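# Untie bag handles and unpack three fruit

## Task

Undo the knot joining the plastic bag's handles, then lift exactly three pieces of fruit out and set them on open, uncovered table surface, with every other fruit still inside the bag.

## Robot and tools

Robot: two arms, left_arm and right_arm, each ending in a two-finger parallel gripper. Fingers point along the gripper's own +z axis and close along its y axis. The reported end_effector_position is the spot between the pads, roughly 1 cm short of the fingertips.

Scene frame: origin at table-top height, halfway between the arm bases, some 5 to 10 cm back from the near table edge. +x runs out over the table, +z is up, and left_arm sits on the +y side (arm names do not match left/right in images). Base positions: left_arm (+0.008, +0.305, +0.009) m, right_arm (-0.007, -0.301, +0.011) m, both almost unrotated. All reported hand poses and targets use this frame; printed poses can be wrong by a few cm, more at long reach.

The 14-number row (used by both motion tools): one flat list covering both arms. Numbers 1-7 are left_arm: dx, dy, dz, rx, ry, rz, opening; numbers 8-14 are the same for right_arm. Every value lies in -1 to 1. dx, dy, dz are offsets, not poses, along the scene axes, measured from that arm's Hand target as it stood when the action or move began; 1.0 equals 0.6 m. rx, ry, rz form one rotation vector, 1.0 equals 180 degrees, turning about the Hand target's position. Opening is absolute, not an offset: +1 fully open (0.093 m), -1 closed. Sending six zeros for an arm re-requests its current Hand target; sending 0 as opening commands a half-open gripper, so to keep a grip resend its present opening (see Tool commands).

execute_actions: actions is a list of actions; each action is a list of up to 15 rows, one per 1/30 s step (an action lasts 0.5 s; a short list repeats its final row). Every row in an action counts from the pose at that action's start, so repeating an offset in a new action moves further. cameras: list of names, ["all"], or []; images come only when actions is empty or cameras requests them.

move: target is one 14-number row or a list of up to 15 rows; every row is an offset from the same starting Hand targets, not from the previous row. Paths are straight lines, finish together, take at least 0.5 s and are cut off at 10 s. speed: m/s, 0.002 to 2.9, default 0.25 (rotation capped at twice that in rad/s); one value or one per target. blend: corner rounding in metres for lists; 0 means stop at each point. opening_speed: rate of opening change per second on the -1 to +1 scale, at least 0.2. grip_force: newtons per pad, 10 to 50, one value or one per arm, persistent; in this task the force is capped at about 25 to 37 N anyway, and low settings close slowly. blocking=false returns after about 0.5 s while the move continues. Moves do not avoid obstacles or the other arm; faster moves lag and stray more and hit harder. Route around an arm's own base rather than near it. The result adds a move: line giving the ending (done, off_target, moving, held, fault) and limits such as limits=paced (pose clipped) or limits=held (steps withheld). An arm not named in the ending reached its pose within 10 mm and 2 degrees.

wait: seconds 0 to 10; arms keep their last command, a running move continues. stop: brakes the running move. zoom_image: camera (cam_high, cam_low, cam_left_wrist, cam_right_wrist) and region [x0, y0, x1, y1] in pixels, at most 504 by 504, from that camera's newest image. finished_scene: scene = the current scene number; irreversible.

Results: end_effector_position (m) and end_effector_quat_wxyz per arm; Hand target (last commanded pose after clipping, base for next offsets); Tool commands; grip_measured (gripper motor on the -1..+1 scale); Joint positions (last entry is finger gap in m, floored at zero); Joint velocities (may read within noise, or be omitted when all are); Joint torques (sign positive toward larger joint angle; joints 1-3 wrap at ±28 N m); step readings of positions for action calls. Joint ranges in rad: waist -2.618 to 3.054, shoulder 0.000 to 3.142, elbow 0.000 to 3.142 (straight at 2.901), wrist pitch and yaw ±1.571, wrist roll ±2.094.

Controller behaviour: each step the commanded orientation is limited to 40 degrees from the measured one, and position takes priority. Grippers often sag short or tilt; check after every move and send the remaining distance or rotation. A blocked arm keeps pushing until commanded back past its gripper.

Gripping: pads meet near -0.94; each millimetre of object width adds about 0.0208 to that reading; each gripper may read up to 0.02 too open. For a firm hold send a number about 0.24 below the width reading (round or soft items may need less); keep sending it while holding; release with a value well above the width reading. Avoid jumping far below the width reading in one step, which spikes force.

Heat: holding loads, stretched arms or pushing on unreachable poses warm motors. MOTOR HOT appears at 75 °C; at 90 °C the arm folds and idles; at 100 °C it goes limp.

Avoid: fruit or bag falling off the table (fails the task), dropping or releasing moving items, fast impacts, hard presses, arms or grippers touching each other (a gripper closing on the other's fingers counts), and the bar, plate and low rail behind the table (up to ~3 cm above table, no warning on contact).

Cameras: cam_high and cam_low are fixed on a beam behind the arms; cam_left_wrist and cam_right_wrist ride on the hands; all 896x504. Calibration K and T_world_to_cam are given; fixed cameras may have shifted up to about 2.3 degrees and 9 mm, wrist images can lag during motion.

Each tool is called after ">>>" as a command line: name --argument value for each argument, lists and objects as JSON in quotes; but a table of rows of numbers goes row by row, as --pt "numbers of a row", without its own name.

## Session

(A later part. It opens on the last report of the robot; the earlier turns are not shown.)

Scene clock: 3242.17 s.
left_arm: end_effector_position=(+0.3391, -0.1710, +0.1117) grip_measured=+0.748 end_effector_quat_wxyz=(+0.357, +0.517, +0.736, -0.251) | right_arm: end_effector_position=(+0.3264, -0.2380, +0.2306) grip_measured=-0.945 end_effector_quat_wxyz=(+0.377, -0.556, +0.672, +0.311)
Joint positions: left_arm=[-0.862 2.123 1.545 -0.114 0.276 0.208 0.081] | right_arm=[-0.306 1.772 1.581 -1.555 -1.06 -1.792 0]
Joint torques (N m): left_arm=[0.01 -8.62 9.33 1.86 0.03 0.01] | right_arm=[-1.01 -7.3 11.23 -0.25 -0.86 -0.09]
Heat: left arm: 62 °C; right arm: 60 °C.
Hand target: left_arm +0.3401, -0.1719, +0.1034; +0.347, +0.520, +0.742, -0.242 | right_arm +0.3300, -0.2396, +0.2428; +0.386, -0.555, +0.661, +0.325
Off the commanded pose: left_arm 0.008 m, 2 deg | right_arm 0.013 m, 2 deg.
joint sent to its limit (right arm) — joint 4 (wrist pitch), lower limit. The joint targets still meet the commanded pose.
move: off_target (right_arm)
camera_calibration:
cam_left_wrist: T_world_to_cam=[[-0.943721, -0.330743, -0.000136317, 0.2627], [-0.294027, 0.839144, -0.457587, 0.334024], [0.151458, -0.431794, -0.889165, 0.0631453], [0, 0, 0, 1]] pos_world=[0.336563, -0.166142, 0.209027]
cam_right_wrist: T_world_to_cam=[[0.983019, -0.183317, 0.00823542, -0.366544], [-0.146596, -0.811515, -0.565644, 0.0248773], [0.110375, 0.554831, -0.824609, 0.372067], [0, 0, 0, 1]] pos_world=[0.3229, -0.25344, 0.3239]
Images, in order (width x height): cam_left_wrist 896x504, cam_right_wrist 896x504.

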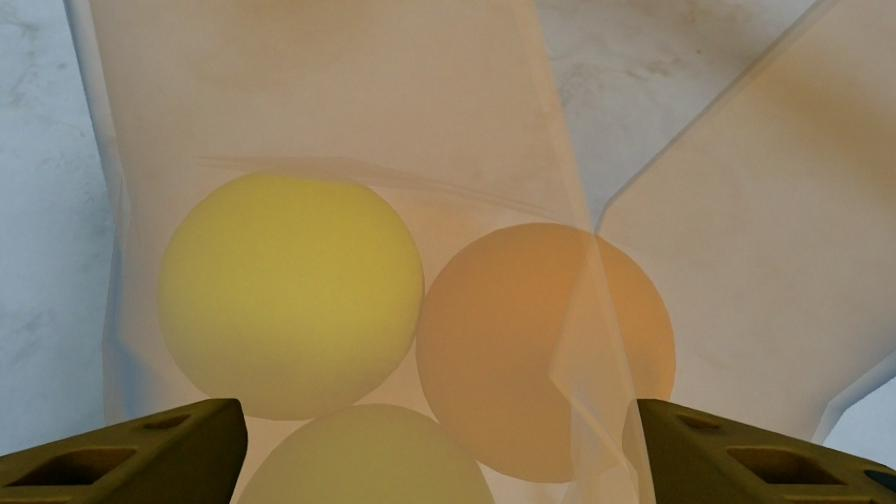

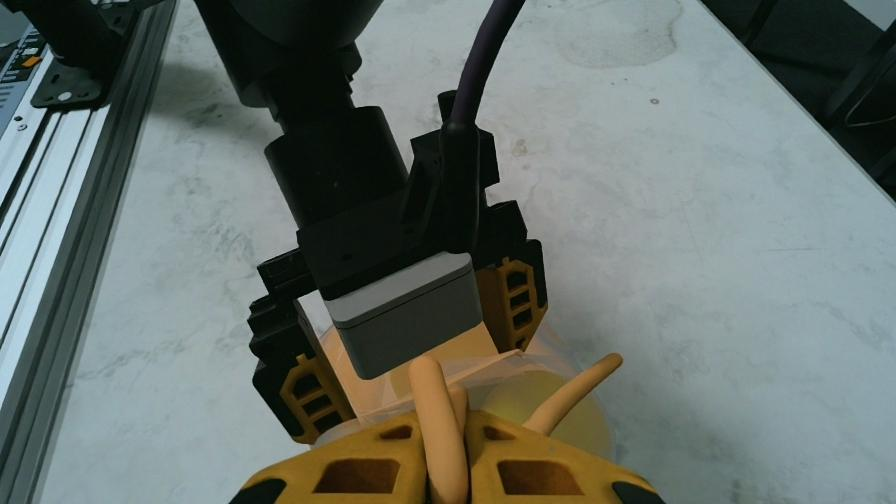

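>>> move --pt "0 0.06 0.05 0 0 0 0.75 0 0 0 0 0 0 -1" --pt "0.018 0.09 0.12 -0.1343 -0.036 -0.0547 -1 0 0.06 -0.03 0 0 0 -1" --speed 0.09 --cameras '["cam_left_wrist","cam_right_wrist"]'

Scene clock: 3291.10 s.
left_arm: end_effector_position=(+0.3528, -0.1221, +0.1699) grip_measured=-0.979 end_effector_quat_wxyz=(+0.465, +0.512, +0.609, -0.388) | right_arm: end_effector_position=(+0.3326, -0.2085, +0.2125) grip_measured=-0.945 end_effector_quat_wxyz=(+0.367, -0.554, +0.672, +0.329)
Joint positions: left_arm=[-0.676 1.984 1.224 0.421 0.672 0.21 0] | right_arm=[-0.207 1.759 1.499 -1.381 -1.075 -1.631 0]
Joint torques (N m): left_arm=[0.83 -10.73 5.74 2.32 0.27 -0.1] | right_arm=[0.13 -11.18 6.72 0.43 -0.85 0.09]
Heat: left arm: 64 °C; right arm: 63 °C.
Hand target: left_arm +0.3509, -0.1180, +0.1754; +0.467, +0.510, +0.608, -0.391 | right_arm +0.3300, -0.2036, +0.2249; +0.386, -0.555, +0.661, +0.325
Off the commanded pose: left_arm 0.007 m, 1 deg | right_arm 0.013 m, 3 deg.
move: off_target (right_arm)
camera_calibration:
cam_left_wrist: T_world_to_cam=[[-0.985776, -0.167874, -0.00795834, 0.32788], [-0.10207, 0.635643, -0.765206, 0.283407], [0.133517, -0.753509, -0.643737, 0.0592388], [0, 0, 0, 1]] pos_world=[0.344234, -0.0804663, 0.257609]
cam_right_wrist: T_world_to_cam=[[0.985726, -0.166027, -0.0279264, -0.356668], [-0.151958, -0.80596, -0.572133, 0.0439139], [0.0724818, 0.56821, -0.819685, 0.354438], [0, 0, 0, 1]] pos_world=[0.332559, -0.225219, 0.305691]
Images, in order (width x height): cam_left_wrist 896x504, cam_right_wrist 896x504.

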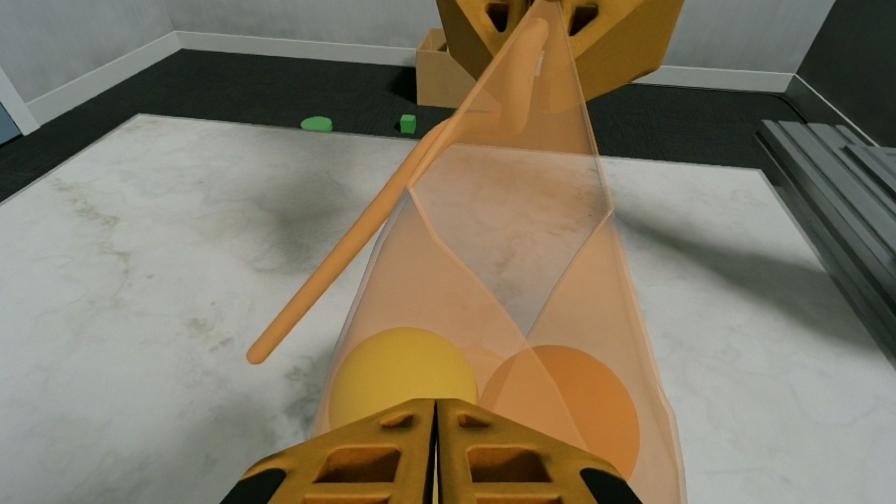

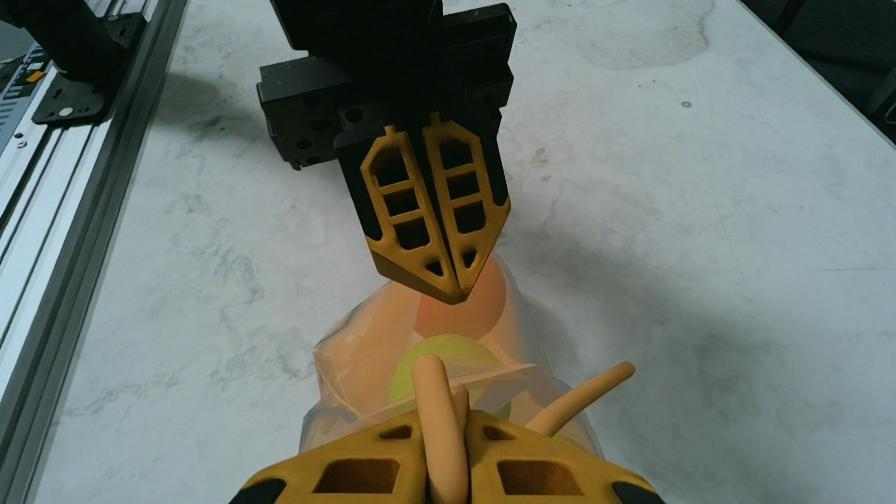

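>>> move --target '[-0.015,-0.01,0,0,0,0,-1, 0,0.02,-0.06,0,0,0,-1]' --speed 0.06 --cameras '["cam_left_wrist","cam_right_wrist"]'

Scene clock: 3303.33 s.
left_arm: end_effector_position=(+0.3439, -0.1265, +0.1656) grip_measured=-0.979 end_effector_quat_wxyz=(+0.458, +0.514, +0.609, -0.394) | right_arm: end_effector_position=(+0.3325, -0.1945, +0.1811) grip_measured=-0.945 end_effector_quat_wxyz=(+0.374, -0.552, +0.668, +0.330)
Joint positions: left_arm=[-0.693 1.984 1.208 0.434 0.671 0.2 0] | right_arm=[-0.163 1.733 1.337 -1.151 -1.091 -1.532 0]
Joint torques (N m): left_arm=[0.09 -11.38 5.72 2.33 0.05 -0.12] | right_arm=[0.1 -10.55 6.53 0.7 -0.74 0.07]
Heat: left arm: 65 °C; right arm: 62 °C.
Hand target: left_arm +0.3418, -0.1240, +0.1754; +0.467, +0.510, +0.608, -0.391 | right_arm +0.3300, -0.1915, +0.1889; +0.386, -0.555, +0.661, +0.325
Off the commanded pose: left_arm 0.010 m, 1 deg | right_arm 0.009 m, 2 deg.
move: done
camera_calibration:
cam_left_wrist: T_world_to_cam=[[-0.988004, -0.154377, 0.00406337, 0.318829], [-0.102793, 0.637779, -0.763329, 0.282139], [0.115249, -0.75459, -0.645997, 0.0609027], [0, 0, 0, 1]] pos_world=[0.336987, -0.0847662, 0.253412]
cam_right_wrist: T_world_to_cam=[[0.985662, -0.167489, -0.0204587, -0.356689], [-0.147757, -0.798207, -0.58398, 0.0394405], [0.0814799, 0.57863, -0.81151, 0.318236], [0, 0, 0, 1]] pos_world=[0.331473, -0.2124, 0.273987]
Images, in order (width x height): cam_left_wrist 896x504, cam_right_wrist 896x504.

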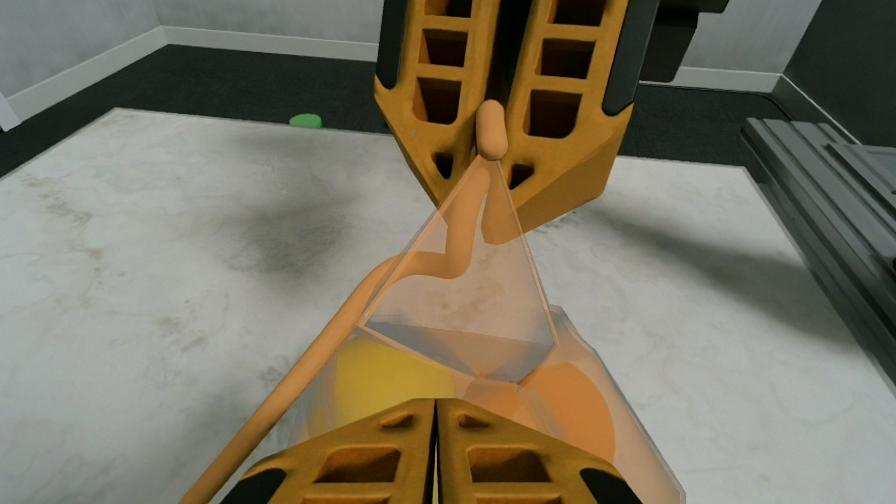

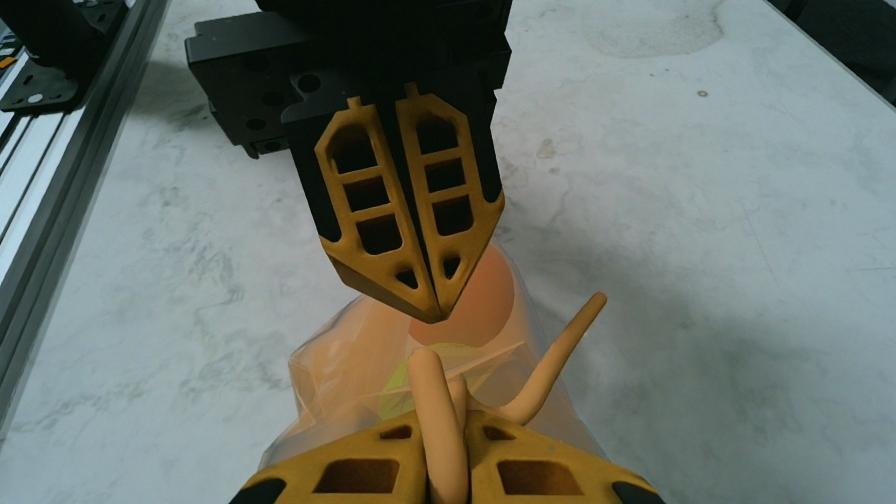

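>>> move --target '[0.0,0.0,-0.01,0,0,0,-1, 0,0.02,-0.045,0,0,0,-1]' --speed 0.06 --cameras '["cam_left_wrist","cam_right_wrist"]'

Scene clock: 3313.83 s.
left_arm: end_effector_position=(+0.3434, -0.1260, +0.1654) grip_measured=-0.979 end_effector_quat_wxyz=(+0.463, +0.514, +0.605, -0.394) | right_arm: end_effector_position=(+0.3322, -0.1819, +0.1544) grip_measured=-0.945 end_effector_quat_wxyz=(+0.375, -0.551, +0.668, +0.331)
Joint positions: left_arm=[-0.693 1.984 1.197 0.456 0.67 0.2 0] | right_arm=[-0.12 1.726 1.22 -0.957 -1.092 -1.439 0]
Joint torques (N m): left_arm=[0.08 -10.54 5.67 2.33 0.05 -0.11] | right_arm=[0.21 -10.59 6.68 0.79 -0.64 0.09]
Heat: left arm: 66 °C; right arm: 61 °C.
Hand target: left_arm +0.3418, -0.1240, +0.1693; +0.467, +0.510, +0.608, -0.391 | right_arm +0.3299, -0.1796, +0.1618; +0.386, -0.555, +0.661, +0.325
Off the commanded pose: left_arm 0.005 m, 1 deg | right_arm 0.008 m, 2 deg.
move: done
camera_calibration:
cam_left_wrist: T_world_to_cam=[[-0.987966, -0.15464, -0.00313657, 0.319587], [-0.0965167, 0.63222, -0.768754, 0.279632], [0.120863, -0.7592, -0.639537, 0.0575801], [0, 0, 0, 1]] pos_world=[0.335771, -0.0836532, 0.252795]
cam_right_wrist: T_world_to_cam=[[0.985599, -0.167826, -0.020696, -0.354884], [-0.147842, -0.795825, -0.587201, 0.0348472], [0.0820771, 0.581805, -0.809176, 0.28939], [0, 0, 0, 1]] pos_world=[0.331173, -0.200195, 0.247285]
Images, in order (width x height): cam_left_wrist 896x504, cam_right_wrist 896x504.

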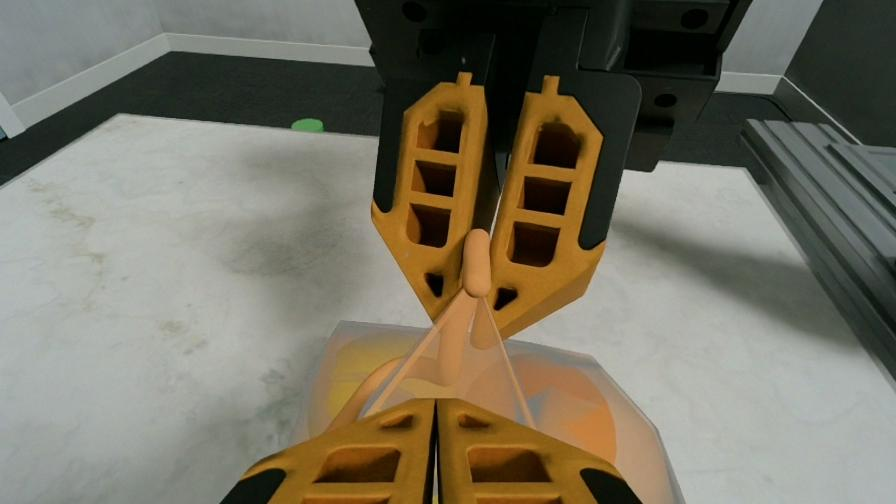

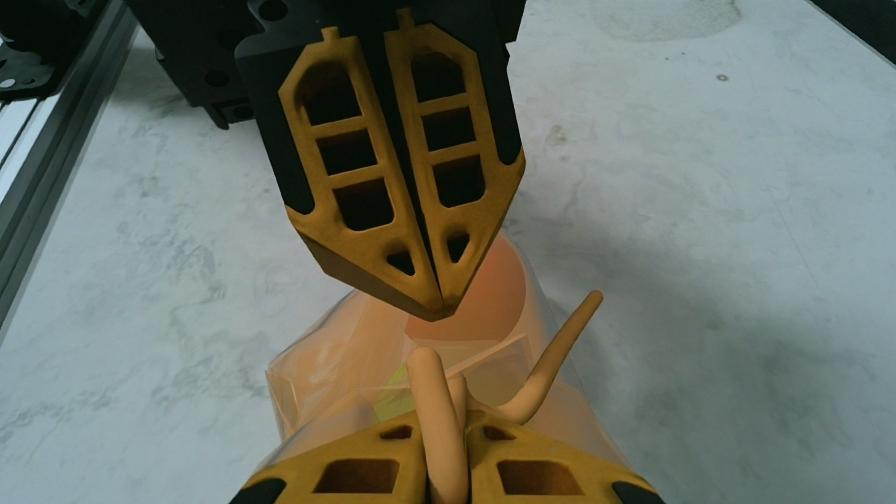

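>>> move --target '[0.0,0.0,0.0,0,0,0,-1, 0,-0.02,0.045,0,0,0,-1]' --speed 0.06 --cameras '["cam_left_wrist"]'

Scene clock: 3321.47 s.
left_arm: end_effector_position=(+0.3434, -0.1260, +0.1654) grip_measured=-0.979 end_effector_quat_wxyz=(+0.463, +0.514, +0.605, -0.394) | right_arm: end_effector_position=(+0.3272, -0.1888, +0.1707) grip_measured=-0.945 end_effector_quat_wxyz=(+0.368, -0.550, +0.669, +0.337)
Joint positions: left_arm=[-0.693 1.984 1.197 0.456 0.67 0.2 0] | right_arm=[-0.146 1.726 1.287 -1.106 -1.092 -1.509 0]
Joint torques (N m): left_arm=[0.05 -10.52 5.76 2.33 0.05 -0.12] | right_arm=[-1.11 -10.19 11.11 0.22 -0.65 -0.08]
Heat: left arm: 66 °C; right arm: 61 °C.
Hand target: left_arm +0.3418, -0.1240, +0.1693; +0.467, +0.510, +0.608, -0.391 | right_arm +0.3300, -0.1916, +0.1888; +0.386, -0.555, +0.661, +0.325
Off the commanded pose: left_arm 0.005 m, 1 deg | right_arm 0.018 m, 3 deg.
move: off_target (right_arm)
camera_calibration:
cam_left_wrist: T_world_to_cam=[[-0.987966, -0.15464, -0.00313657, 0.319587], [-0.0965167, 0.63222, -0.768754, 0.279632], [0.120863, -0.7592, -0.639537, 0.0575801], [0, 0, 0, 1]] pos_world=[0.335771, -0.0836532, 0.252795]
Images, in order (width x height): cam_left_wrist 896x504.

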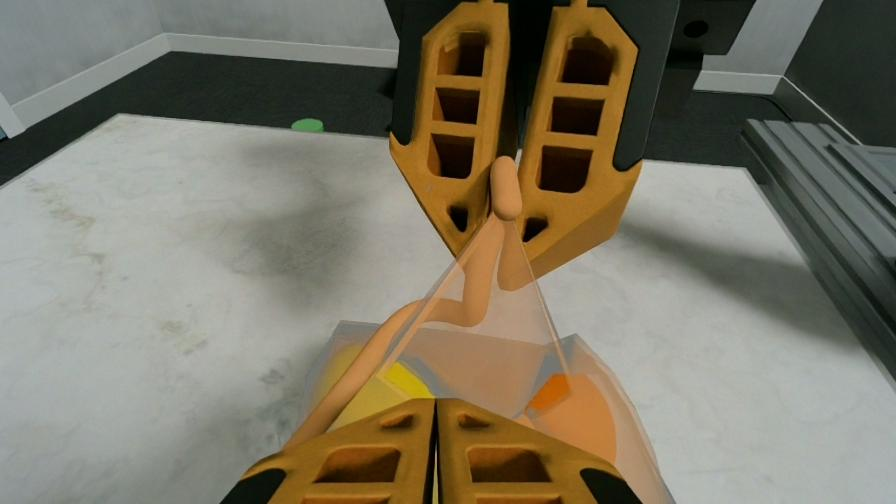

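>>> move --target '[-0.006,-0.055,-0.06,0,0,0,-1, 0,0,0,0,0,0,-1]' --speed 0.06 --cameras '["cam_left_wrist","cam_right_wrist"]'

Scene clock: 3331.60 s.
left_arm: end_effector_position=(+0.3323, -0.1521, +0.1322) grip_measured=-0.979 end_effector_quat_wxyz=(+0.461, +0.515, +0.607, -0.393) | right_arm: end_effector_position=(+0.3272, -0.1890, +0.1707) grip_measured=-0.945 end_effector_quat_wxyz=(+0.368, -0.550, +0.669, +0.337)
Joint positions: left_arm=[-0.759 2.085 1.197 0.567 0.609 0.175 0] | right_arm=[-0.147 1.726 1.287 -1.107 -1.092 -1.51 0]
Joint torques (N m): left_arm=[0.13 -8.18 8.8 2.38 0.03 -0.11] | right_arm=[-1.1 -10.1 11.02 0.21 -0.67 -0.08]
Heat: left arm: 66 °C; right arm: 63 °C.
Hand target: left_arm +0.3383, -0.1570, +0.1335; +0.467, +0.510, +0.608, -0.391 | right_arm +0.3300, -0.1916, +0.1888; +0.386, -0.555, +0.661, +0.325
Off the commanded pose: left_arm 0.008 m, 1 deg | right_arm 0.019 m, 3 deg.
move: off_target (right_arm)
camera_calibration:
cam_left_wrist: T_world_to_cam=[[-0.988009, -0.154388, -0.00139008, 0.30418], [-0.0981429, 0.634965, -0.766281, 0.270253], [0.119188, -0.756957, -0.642504, 0.0191294], [0, 0, 0, 1]] pos_world=[0.324776, -0.11016, 0.219804]
cam_right_wrist: T_world_to_cam=[[0.985953, -0.162432, -0.0388875, -0.34678], [-0.15428, -0.796507, -0.584615, 0.0395], [0.063986, 0.582402, -0.810379, 0.313405], [0, 0, 0, 1]] pos_world=[0.327949, -0.207394, 0.263584]
Images, in order (width x height): cam_left_wrist 896x504, cam_right_wrist 896x504.

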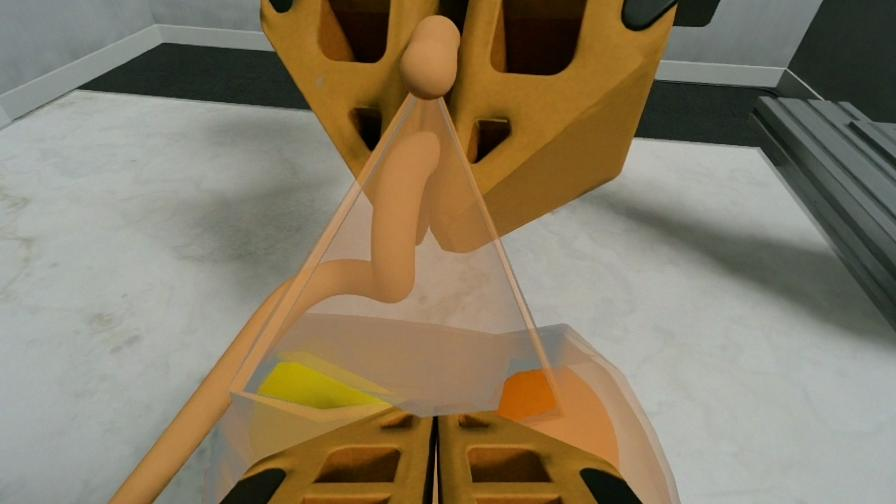

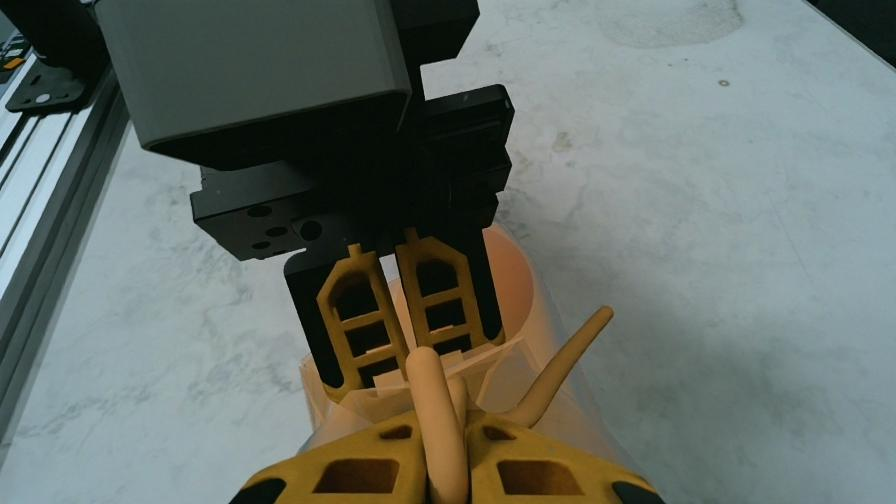

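>>> move --target '[0.008,-0.045,0.028,0,0,0,-1, 0,0,0,0,0,0,-1]' --speed 0.06 --cameras '["cam_left_wrist","cam_right_wrist"]'

Scene clock: 3345.57 s.
left_arm: end_effector_position=(+0.3402, -0.1774, +0.1500) grip_measured=-0.979 end_effector_quat_wxyz=(+0.466, +0.513, +0.605, -0.392) | right_arm: end_effector_position=(+0.3278, -0.1910, +0.1708) grip_measured=-0.945 end_effector_quat_wxyz=(+0.369, -0.548, +0.671, +0.336)
Joint positions: left_arm=[-0.788 2.121 1.331 0.485 0.573 0.163 0] | right_arm=[-0.153 1.726 1.287 -1.107 -1.092 -1.511 0]
Joint torques (N m): left_arm=[-0.27 -8.53 9.48 2.29 0.05 -0.11] | right_arm=[-0.5 -10.13 11.14 0.22 -0.67 -0.09]
Heat: left arm: 63 °C; right arm: 65 °C.
Hand target: left_arm +0.3431, -0.1840, +0.1503; +0.467, +0.510, +0.608, -0.391 | right_arm +0.3300, -0.1916, +0.1888; +0.386, -0.556, +0.661, +0.325
Off the commanded pose: left_arm 0.007 m, 0 deg | right_arm 0.018 m, 3 deg.
move: off_target (right_arm)
camera_calibration:
cam_left_wrist: T_world_to_cam=[[-0.986926, -0.160999, -0.00753313, 0.307472], [-0.0968205, 0.629581, -0.770878, 0.300002], [0.128853, -0.76007, -0.636938, 0.00582043], [0, 0, 0, 1]] pos_world=[0.331748, -0.134949, 0.237289]
cam_right_wrist: T_world_to_cam=[[0.985003, -0.16825, -0.0382215, -0.348674], [-0.158573, -0.795489, -0.584852, 0.0397282], [0.0679964, 0.582142, -0.810239, 0.313211], [0, 0, 0, 1]] pos_world=[0.328448, -0.209394, 0.263684]
Images, in order (width x height): cam_left_wrist 896x504, cam_right_wrist 896x504.

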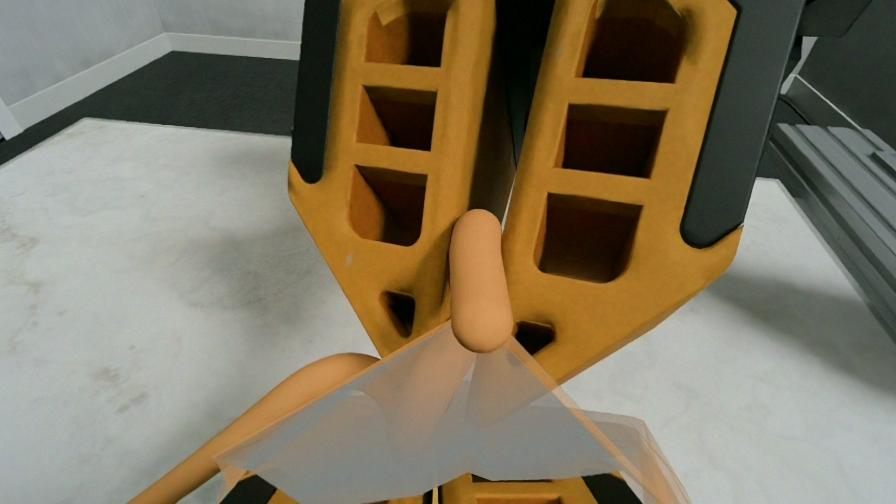

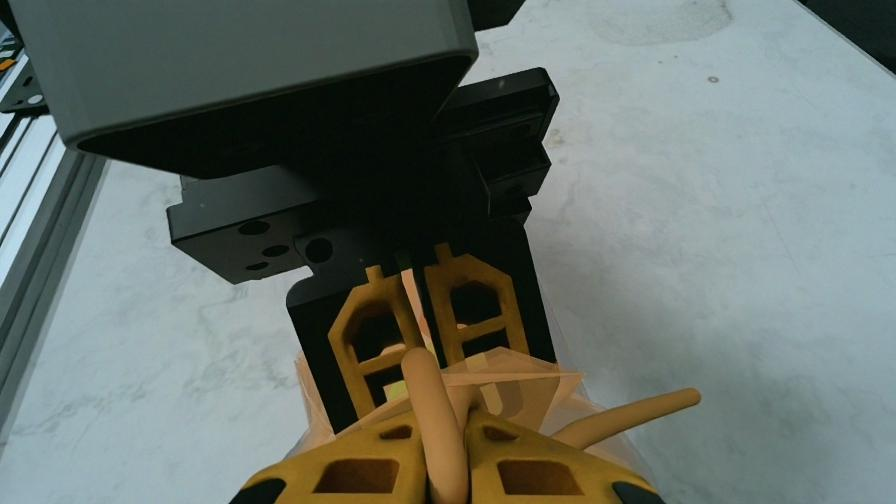

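>>> move --pt "0.0 0.018 -0.03 0 0 0 -1 0 0 0 0 0 0 -1" --pt "0.0 0.018 -0.04 0 0 0 0.0 0 0 0 0 0 0 -1" --speed 0.06 --opening_speed 0.5 --cameras '["cam_left_wrist","cam_right_wrist"]'

Scene clock: 3365.30 s.
left_arm: end_effector_position=(+0.3420, -0.1767, +0.1423) grip_measured=-0.002 end_effector_quat_wxyz=(+0.478, +0.511, +0.597, -0.392) | right_arm: end_effector_position=(+0.3277, -0.1908, +0.1709) grip_measured=-0.945 end_effector_quat_wxyz=(+0.369, -0.548, +0.671, +0.337)
Joint positions: left_arm=[-0.785 2.145 1.306 0.563 0.573 0.163 0.045] | right_arm=[-0.153 1.726 1.287 -1.107 -1.093 -1.511 0]
Joint torques (N m): left_arm=[0.81 -8.49 5.72 2.41 0.17 -0.03] | right_arm=[-0.65 -10.09 11.07 0.2 -0.68 -0.08]
Heat: left arm: 63 °C; right arm: 67 °C.
Hand target: left_arm +0.3431, -0.1732, +0.1261; +0.467, +0.510, +0.608, -0.391 | right_arm +0.3300, -0.1916, +0.1888; +0.386, -0.555, +0.661, +0.325
Off the commanded pose: left_arm 0.016 m, 2 deg | right_arm 0.018 m, 3 deg.
move: off_target (left_arm, right_arm); target 2's new opening was sent with left_arm's hand 0.016 m and 2 deg from that target
camera_calibration:
cam_left_wrist: T_world_to_cam=[[-0.986169, -0.163996, -0.023997, 0.310986], [-0.082832, 0.613065, -0.785678, 0.288219], [0.14356, -0.772824, -0.61817, -0.00869065], [0, 0, 0, 1]] pos_world=[0.331806, -0.132413, 0.228538]
cam_right_wrist: T_world_to_cam=[[0.985054, -0.167843, -0.0386969, -0.348344], [-0.158472, -0.795083, -0.585431, 0.0401349], [0.067493, 0.582813, -0.809798, 0.313371], [0, 0, 0, 1]] pos_world=[0.328347, -0.209193, 0.263784]
Images, in order (width x height): cam_left_wrist 896x504, cam_right_wrist 896x504.

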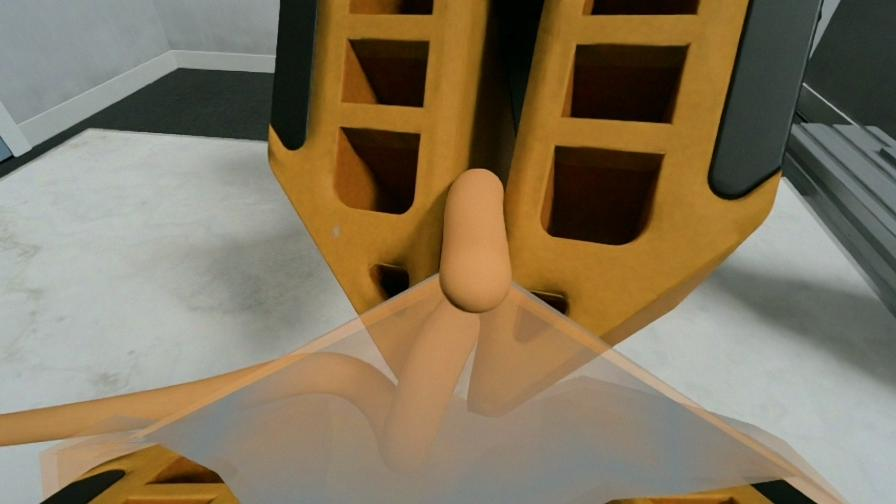

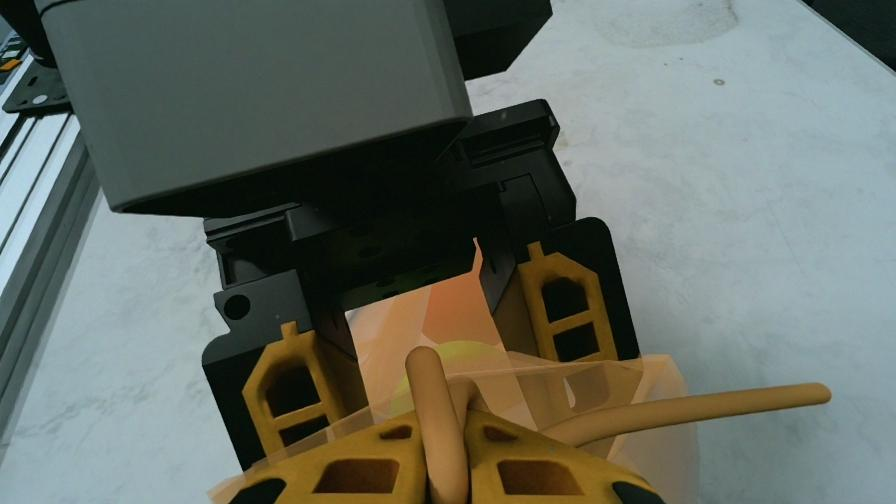

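>>> move --pt "0.0 0.01 -0.06 0 0 0 0.0 0 0 0 0 0 0 -1" --pt "0.0 0.01 -0.06 0 0 0 0.5 0 0 0 0 0 0 -1" --speed 0.06 --opening_speed 0.4 --cameras '["cam_left_wrist","cam_right_wrist"]'

Scene clock: 3375.20 s.
left_arm: end_effector_position=(+0.3433, -0.1715, +0.1055) grip_measured=+0.498 end_effector_quat_wxyz=(+0.478, +0.509, +0.599, -0.391) | right_arm: end_effector_position=(+0.3277, -0.1908, +0.1709) grip_measured=-0.945 end_effector_quat_wxyz=(+0.369, -0.548, +0.671, +0.337)
Joint positions: left_arm=[-0.778 2.221 1.256 0.688 0.576 0.163 0.069] | right_arm=[-0.153 1.726 1.287 -1.107 -1.093 -1.511 0]
Joint torques (N m): left_arm=[0.87 -8.59 5.38 2.39 0.23 -0.02] | right_arm=[-0.49 -10.13 11 0.22 -0.69 -0.06]
Heat: left arm: 63 °C; right arm: 67 °C.
Hand target: left_arm +0.3430, -0.1671, +0.0901; +0.467, +0.510, +0.608, -0.391 | right_arm +0.3300, -0.1916, +0.1888; +0.386, -0.555, +0.661, +0.325
Off the commanded pose: left_arm 0.016 m, 2 deg | right_arm 0.018 m, 3 deg.
move: off_target (left_arm, right_arm); target 2's new opening was sent with left_arm's hand 0.016 m and 2 deg from that target
camera_calibration:
cam_left_wrist: T_world_to_cam=[[-0.985291, -0.169409, -0.0223924, 0.310725], [-0.0876067, 0.613284, -0.784989, 0.257759], [0.146717, -0.771481, -0.619105, -0.0283559], [0, 0, 0, 1]] pos_world=[0.332897, -0.127316, 0.19174]
cam_right_wrist: T_world_to_cam=[[0.985054, -0.167843, -0.0386969, -0.348344], [-0.158472, -0.795083, -0.585431, 0.0401349], [0.067493, 0.582813, -0.809798, 0.313371], [0, 0, 0, 1]] pos_world=[0.328347, -0.209193, 0.263784]
Images, in order (width x height): cam_left_wrist 896x504, cam_right_wrist 896x504.

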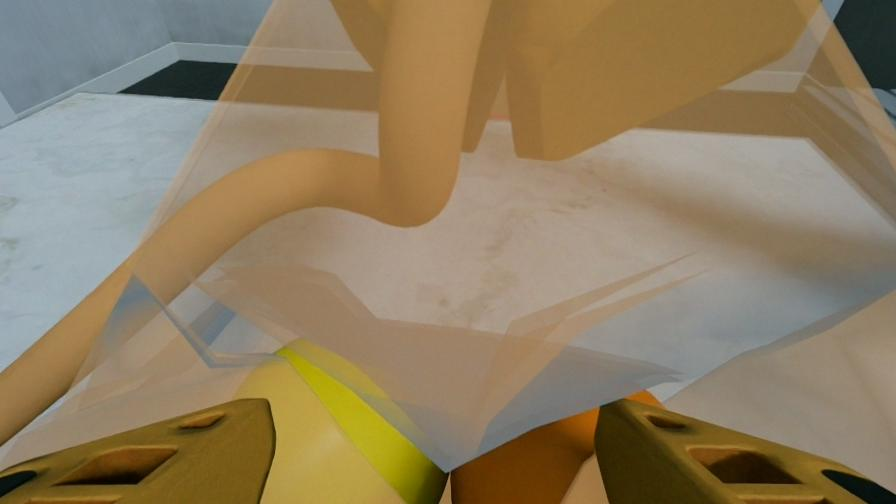

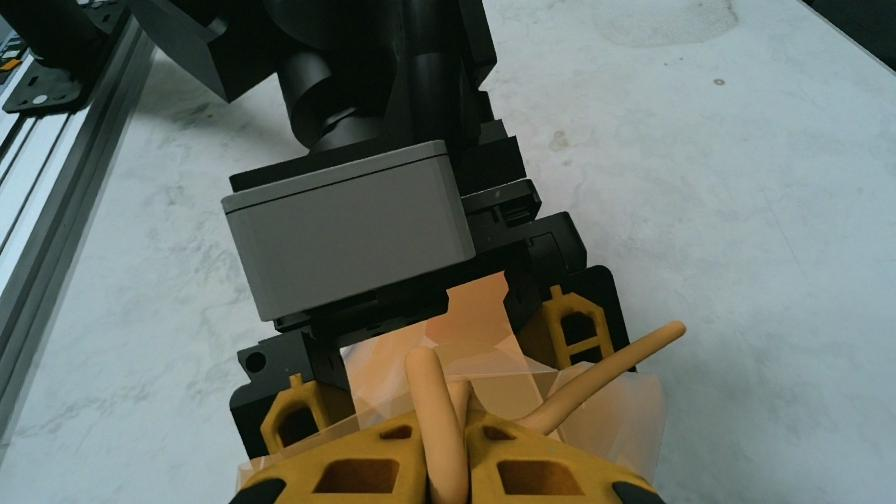

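>>> move --target '[-0.0267,-0.0117,-0.0133,0.038,0.007,0.111,0.75, 0,0,0,0,0,0,-1]' --speed 0.04 --opening_speed 0.4 --cameras '["cam_left_wrist","cam_right_wrist"]'

Scene clock: 3414.70 s.
left_arm: end_effector_position=(+0.3321, -0.1830, +0.0989) grip_measured=+0.748 end_effector_quat_wxyz=(+0.517, +0.414, +0.689, -0.294) | right_arm: end_effector_position=(+0.3276, -0.1908, +0.1709) grip_measured=-0.945 end_effector_quat_wxyz=(+0.369, -0.549, +0.670, +0.336)
Joint positions: left_arm=[-0.933 2.169 1.187 0.686 0.102 0.042 0.081] | right_arm=[-0.153 1.726 1.287 -1.108 -1.093 -1.513 0]
Joint torques (N m): left_arm=[-0.25 -11.12 4.89 1.76 -0.2 -0.05] | right_arm=[-0.59 -10.18 11.14 0.22 -0.66 -0.07]
Heat: left arm: 61 °C; right arm: 69 °C.
Hand target: left_arm +0.3271, -0.1741, +0.0822; +0.490, +0.419, +0.714, -0.273 | right_arm +0.3300, -0.1916, +0.1888; +0.386, -0.555, +0.661, +0.325
Off the commanded pose: left_arm 0.020 m, 5 deg | right_arm 0.018 m, 3 deg.
move: off_target (left_arm, right_arm)
camera_calibration:
cam_left_wrist: T_world_to_cam=[[-0.877325, -0.479188, -0.0260839, 0.205464], [-0.30119, 0.592121, -0.747447, 0.321947], [0.373613, -0.647898, -0.663809, -0.0880168], [0, 0, 0, 1]] pos_world=[0.31011, -0.149201, 0.187571]
cam_right_wrist: T_world_to_cam=[[0.985233, -0.166987, -0.0378246, -0.348258], [-0.157268, -0.795269, -0.585503, 0.0396887], [0.0676905, 0.582806, -0.809787, 0.313315], [0, 0, 0, 1]] pos_world=[0.328149, -0.209193, 0.263784]
Images, in order (width x height): cam_left_wrist 896x504, cam_right_wrist 896x504.

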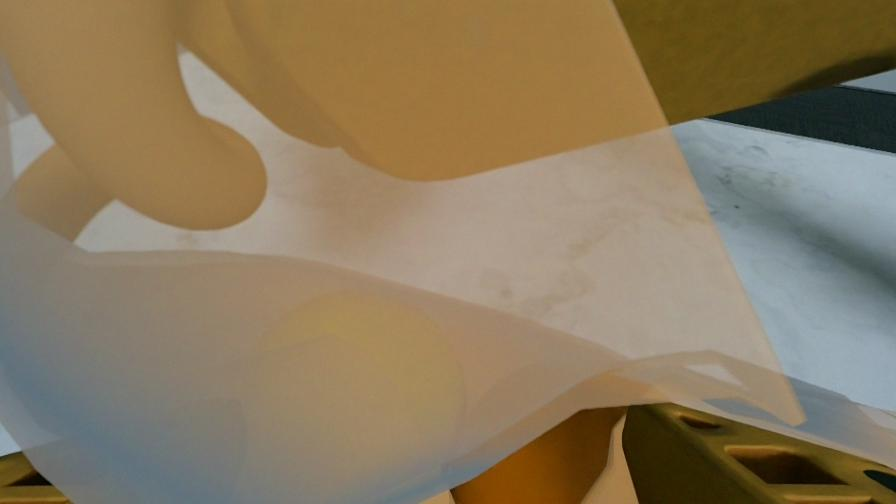

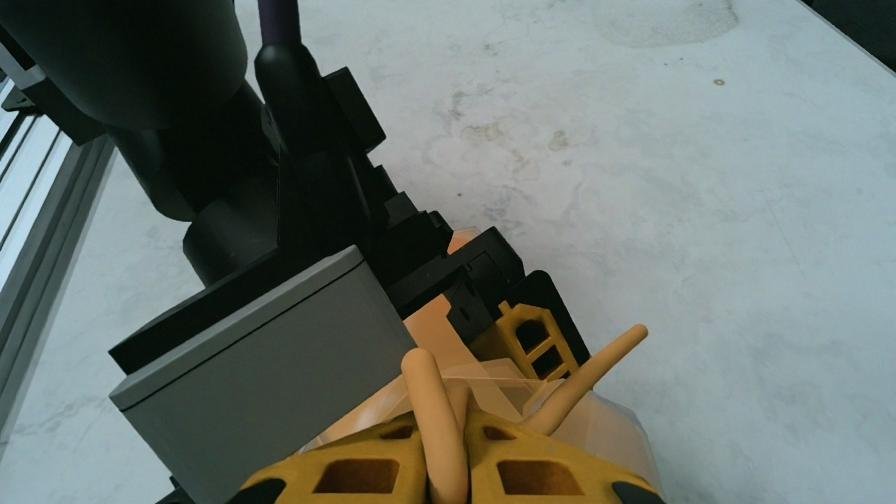

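>>> move --target '[-0.012,0.0,-0.072,0,0,0,0.75, 0,0,0,0,0,0,-1]' --speed 0.05 --cameras '["cam_left_wrist","cam_right_wrist","cam_low"]'

Scene clock: 3425.50 s.
left_arm: end_effector_position=(+0.3282, -0.1830, +0.0962) grip_measured=+0.748 end_effector_quat_wxyz=(+0.546, +0.397, +0.672, -0.305) | right_arm: end_effector_position=(+0.3274, -0.1908, +0.1709) grip_measured=-0.945 end_effector_quat_wxyz=(+0.369, -0.549, +0.670, +0.337)
Joint positions: left_arm=[-0.946 2.206 1.139 0.849 0.079 0.03 0.081] | right_arm=[-0.153 1.726 1.287 -1.109 -1.093 -1.513 0]
Joint torques (N m): left_arm=[-0.39 -6.72 4.08 1.65 -0.11 0.04] | right_arm=[-0.59 -10.15 10.95 0.23 -0.7 -0.06]
Heat: left arm: 64 °C; right arm: 69 °C.
Hand target: left_arm +0.3199, -0.1742, +0.0391; +0.490, +0.419, +0.714, -0.273 | right_arm +0.3300, -0.1916, +0.1888; +0.386, -0.555, +0.661, +0.325
Off the commanded pose: left_arm 0.058 m, 9 deg | right_arm 0.018 m, 3 deg.
move: off_target (left_arm, right_arm)
camera_calibration:
cam_left_wrist: T_world_to_cam=[[-0.870157, -0.491985, -0.0278751, 0.197425], [-0.278061, 0.536925, -0.796488, 0.305775], [0.406827, -0.685319, -0.604011, -0.11184], [0, 0, 0, 1]] pos_world=[0.302314, -0.143694, 0.181497]
cam_right_wrist: T_world_to_cam=[[0.985262, -0.166637, -0.0386148, -0.347887], [-0.157474, -0.795482, -0.585158, 0.0396043], [0.0667917, 0.582615, -0.809999, 0.313633], [0, 0, 0, 1]] pos_world=[0.328048, -0.209194, 0.263784]
Images, in order (width x height): cam_low 896x504, cam_left_wrist 896x504, cam_right_wrist 896x504.

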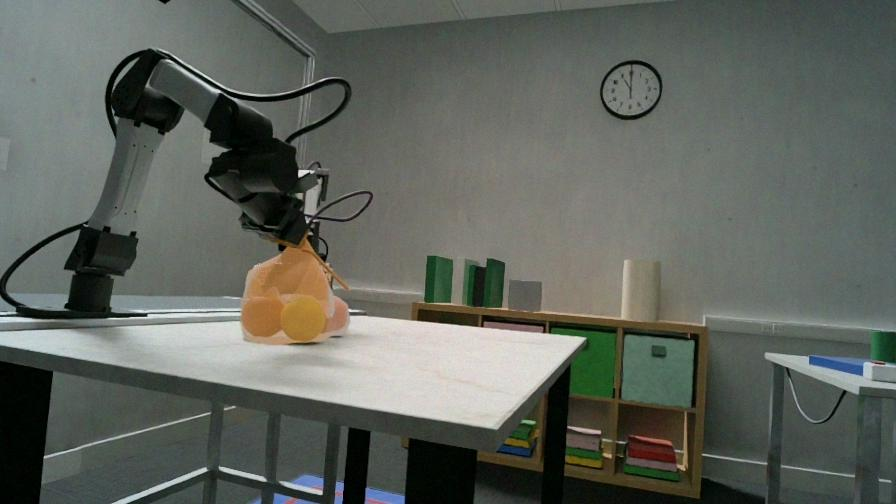

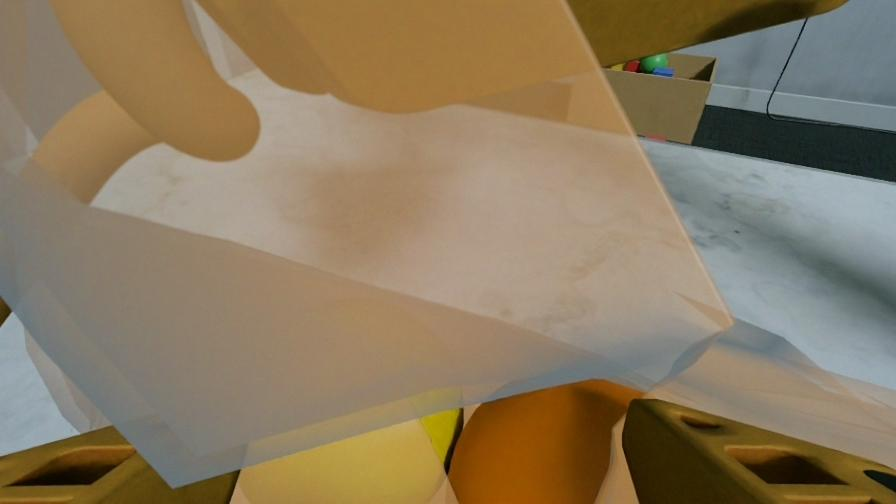

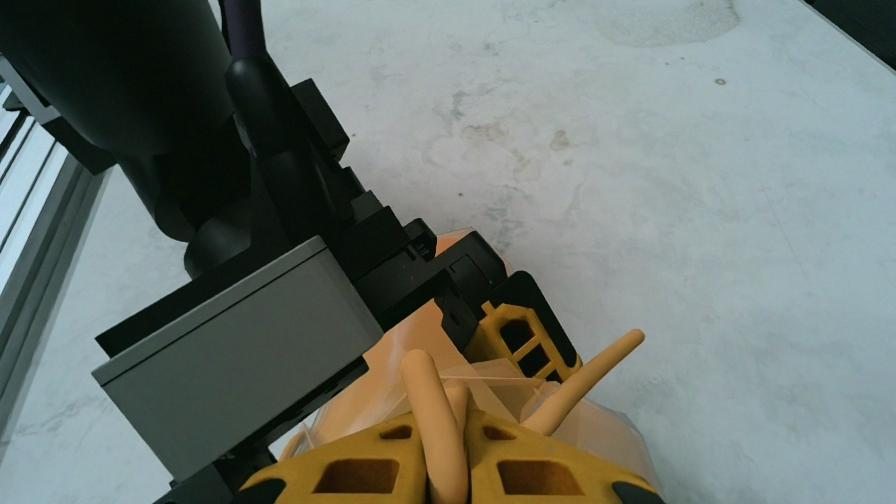

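>>> move --pt "-0.005 0.0 0.105 0 0 0 0.75 0 0 0 0 0 0 -1" --pt "-0.033 -0.018 0.105 0 0 0 0.75 0 0 0 0 0 0 -1" --speed 0.06 --cameras '["cam_left_wrist","cam_right_wrist"]'

Scene clock: 3445.87 s.
left_arm: end_effector_position=(+0.3052, -0.1822, +0.0962) grip_measured=+0.748 end_effector_quat_wxyz=(+0.501, +0.416, +0.709, -0.271) | right_arm: end_effector_position=(+0.3267, -0.1907, +0.1709) grip_measured=-0.945 end_effector_quat_wxyz=(+0.368, -0.548, +0.671, +0.338)
Joint positions: left_arm=[-0.998 2.107 1.141 0.611 0.013 0.028 0.081] | right_arm=[-0.153 1.726 1.287 -1.114 -1.093 -1.513 0]
Joint torques (N m): left_arm=[-0.55 -11.21 7.92 1.92 0.05 -0.15] | right_arm=[-0.72 -10.07 11.21 0.27 -0.68 -0.06]
Heat: left arm: 62 °C; right arm: 69 °C.
Hand target: left_arm +0.2999, -0.1851, +0.1020; +0.490, +0.419, +0.714, -0.273 | right_arm +0.3300, -0.1916, +0.1888; +0.386, -0.555, +0.661, +0.325
Off the commanded pose: left_arm 0.008 m, 2 deg | right_arm 0.018 m, 3 deg.
move: off_target (right_arm)
camera_calibration:
cam_left_wrist: T_world_to_cam=[[-0.865156, -0.500169, -0.0365596, 0.175663], [-0.332329, 0.626378, -0.70513, 0.323095], [0.375584, -0.597897, -0.708135, -0.0664322], [0, 0, 0, 1]] pos_world=[0.2843, -0.154238, 0.187203]
cam_right_wrist: T_world_to_cam=[[0.98506, -0.16679, -0.0428585, -0.346534], [-0.160076, -0.795083, -0.584995, 0.0404074], [0.0634955, 0.583116, -0.809904, 0.314725], [0, 0, 0, 1]] pos_world=[0.327842, -0.209193, 0.263683]
Images, in order (width x height): cam_left_wrist 896x504, cam_right_wrist 896x504.

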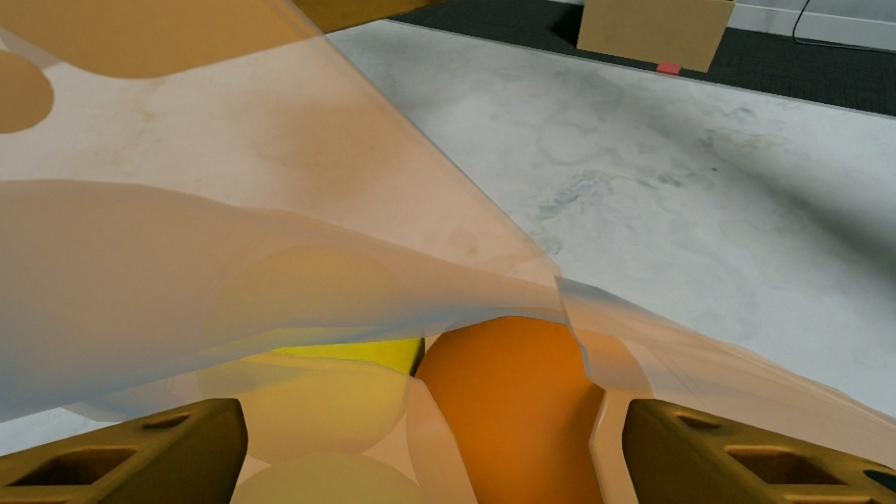

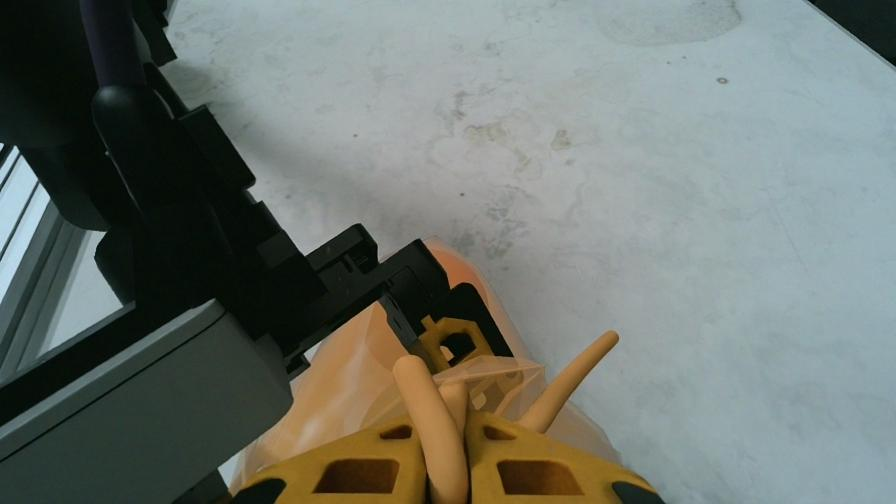

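>>> zoom_image --camera "cam_left_wrist" --region '[180, 220, 896, 504]'

Region (180, 220, 896, 504) is 716x284 pixels. A region can be at most 504 by 504 pixels.

>>> zoom_image --camera "cam_left_wrist" --region '[390, 240, 890, 504]'

>>> zoom_image --camera "cam_left_wrist" --region '[0, 240, 500, 504]'

Scaled by 1.008 from the camera's 896x504 image, which has a finer 1280x720 frame.

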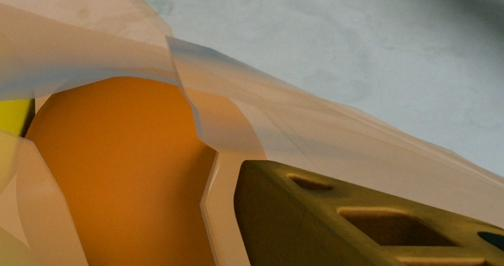

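Scaled by 1.008 from the camera's 896x504 image, which has a finer 1280x720 frame.

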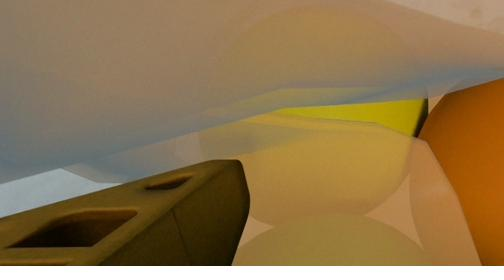

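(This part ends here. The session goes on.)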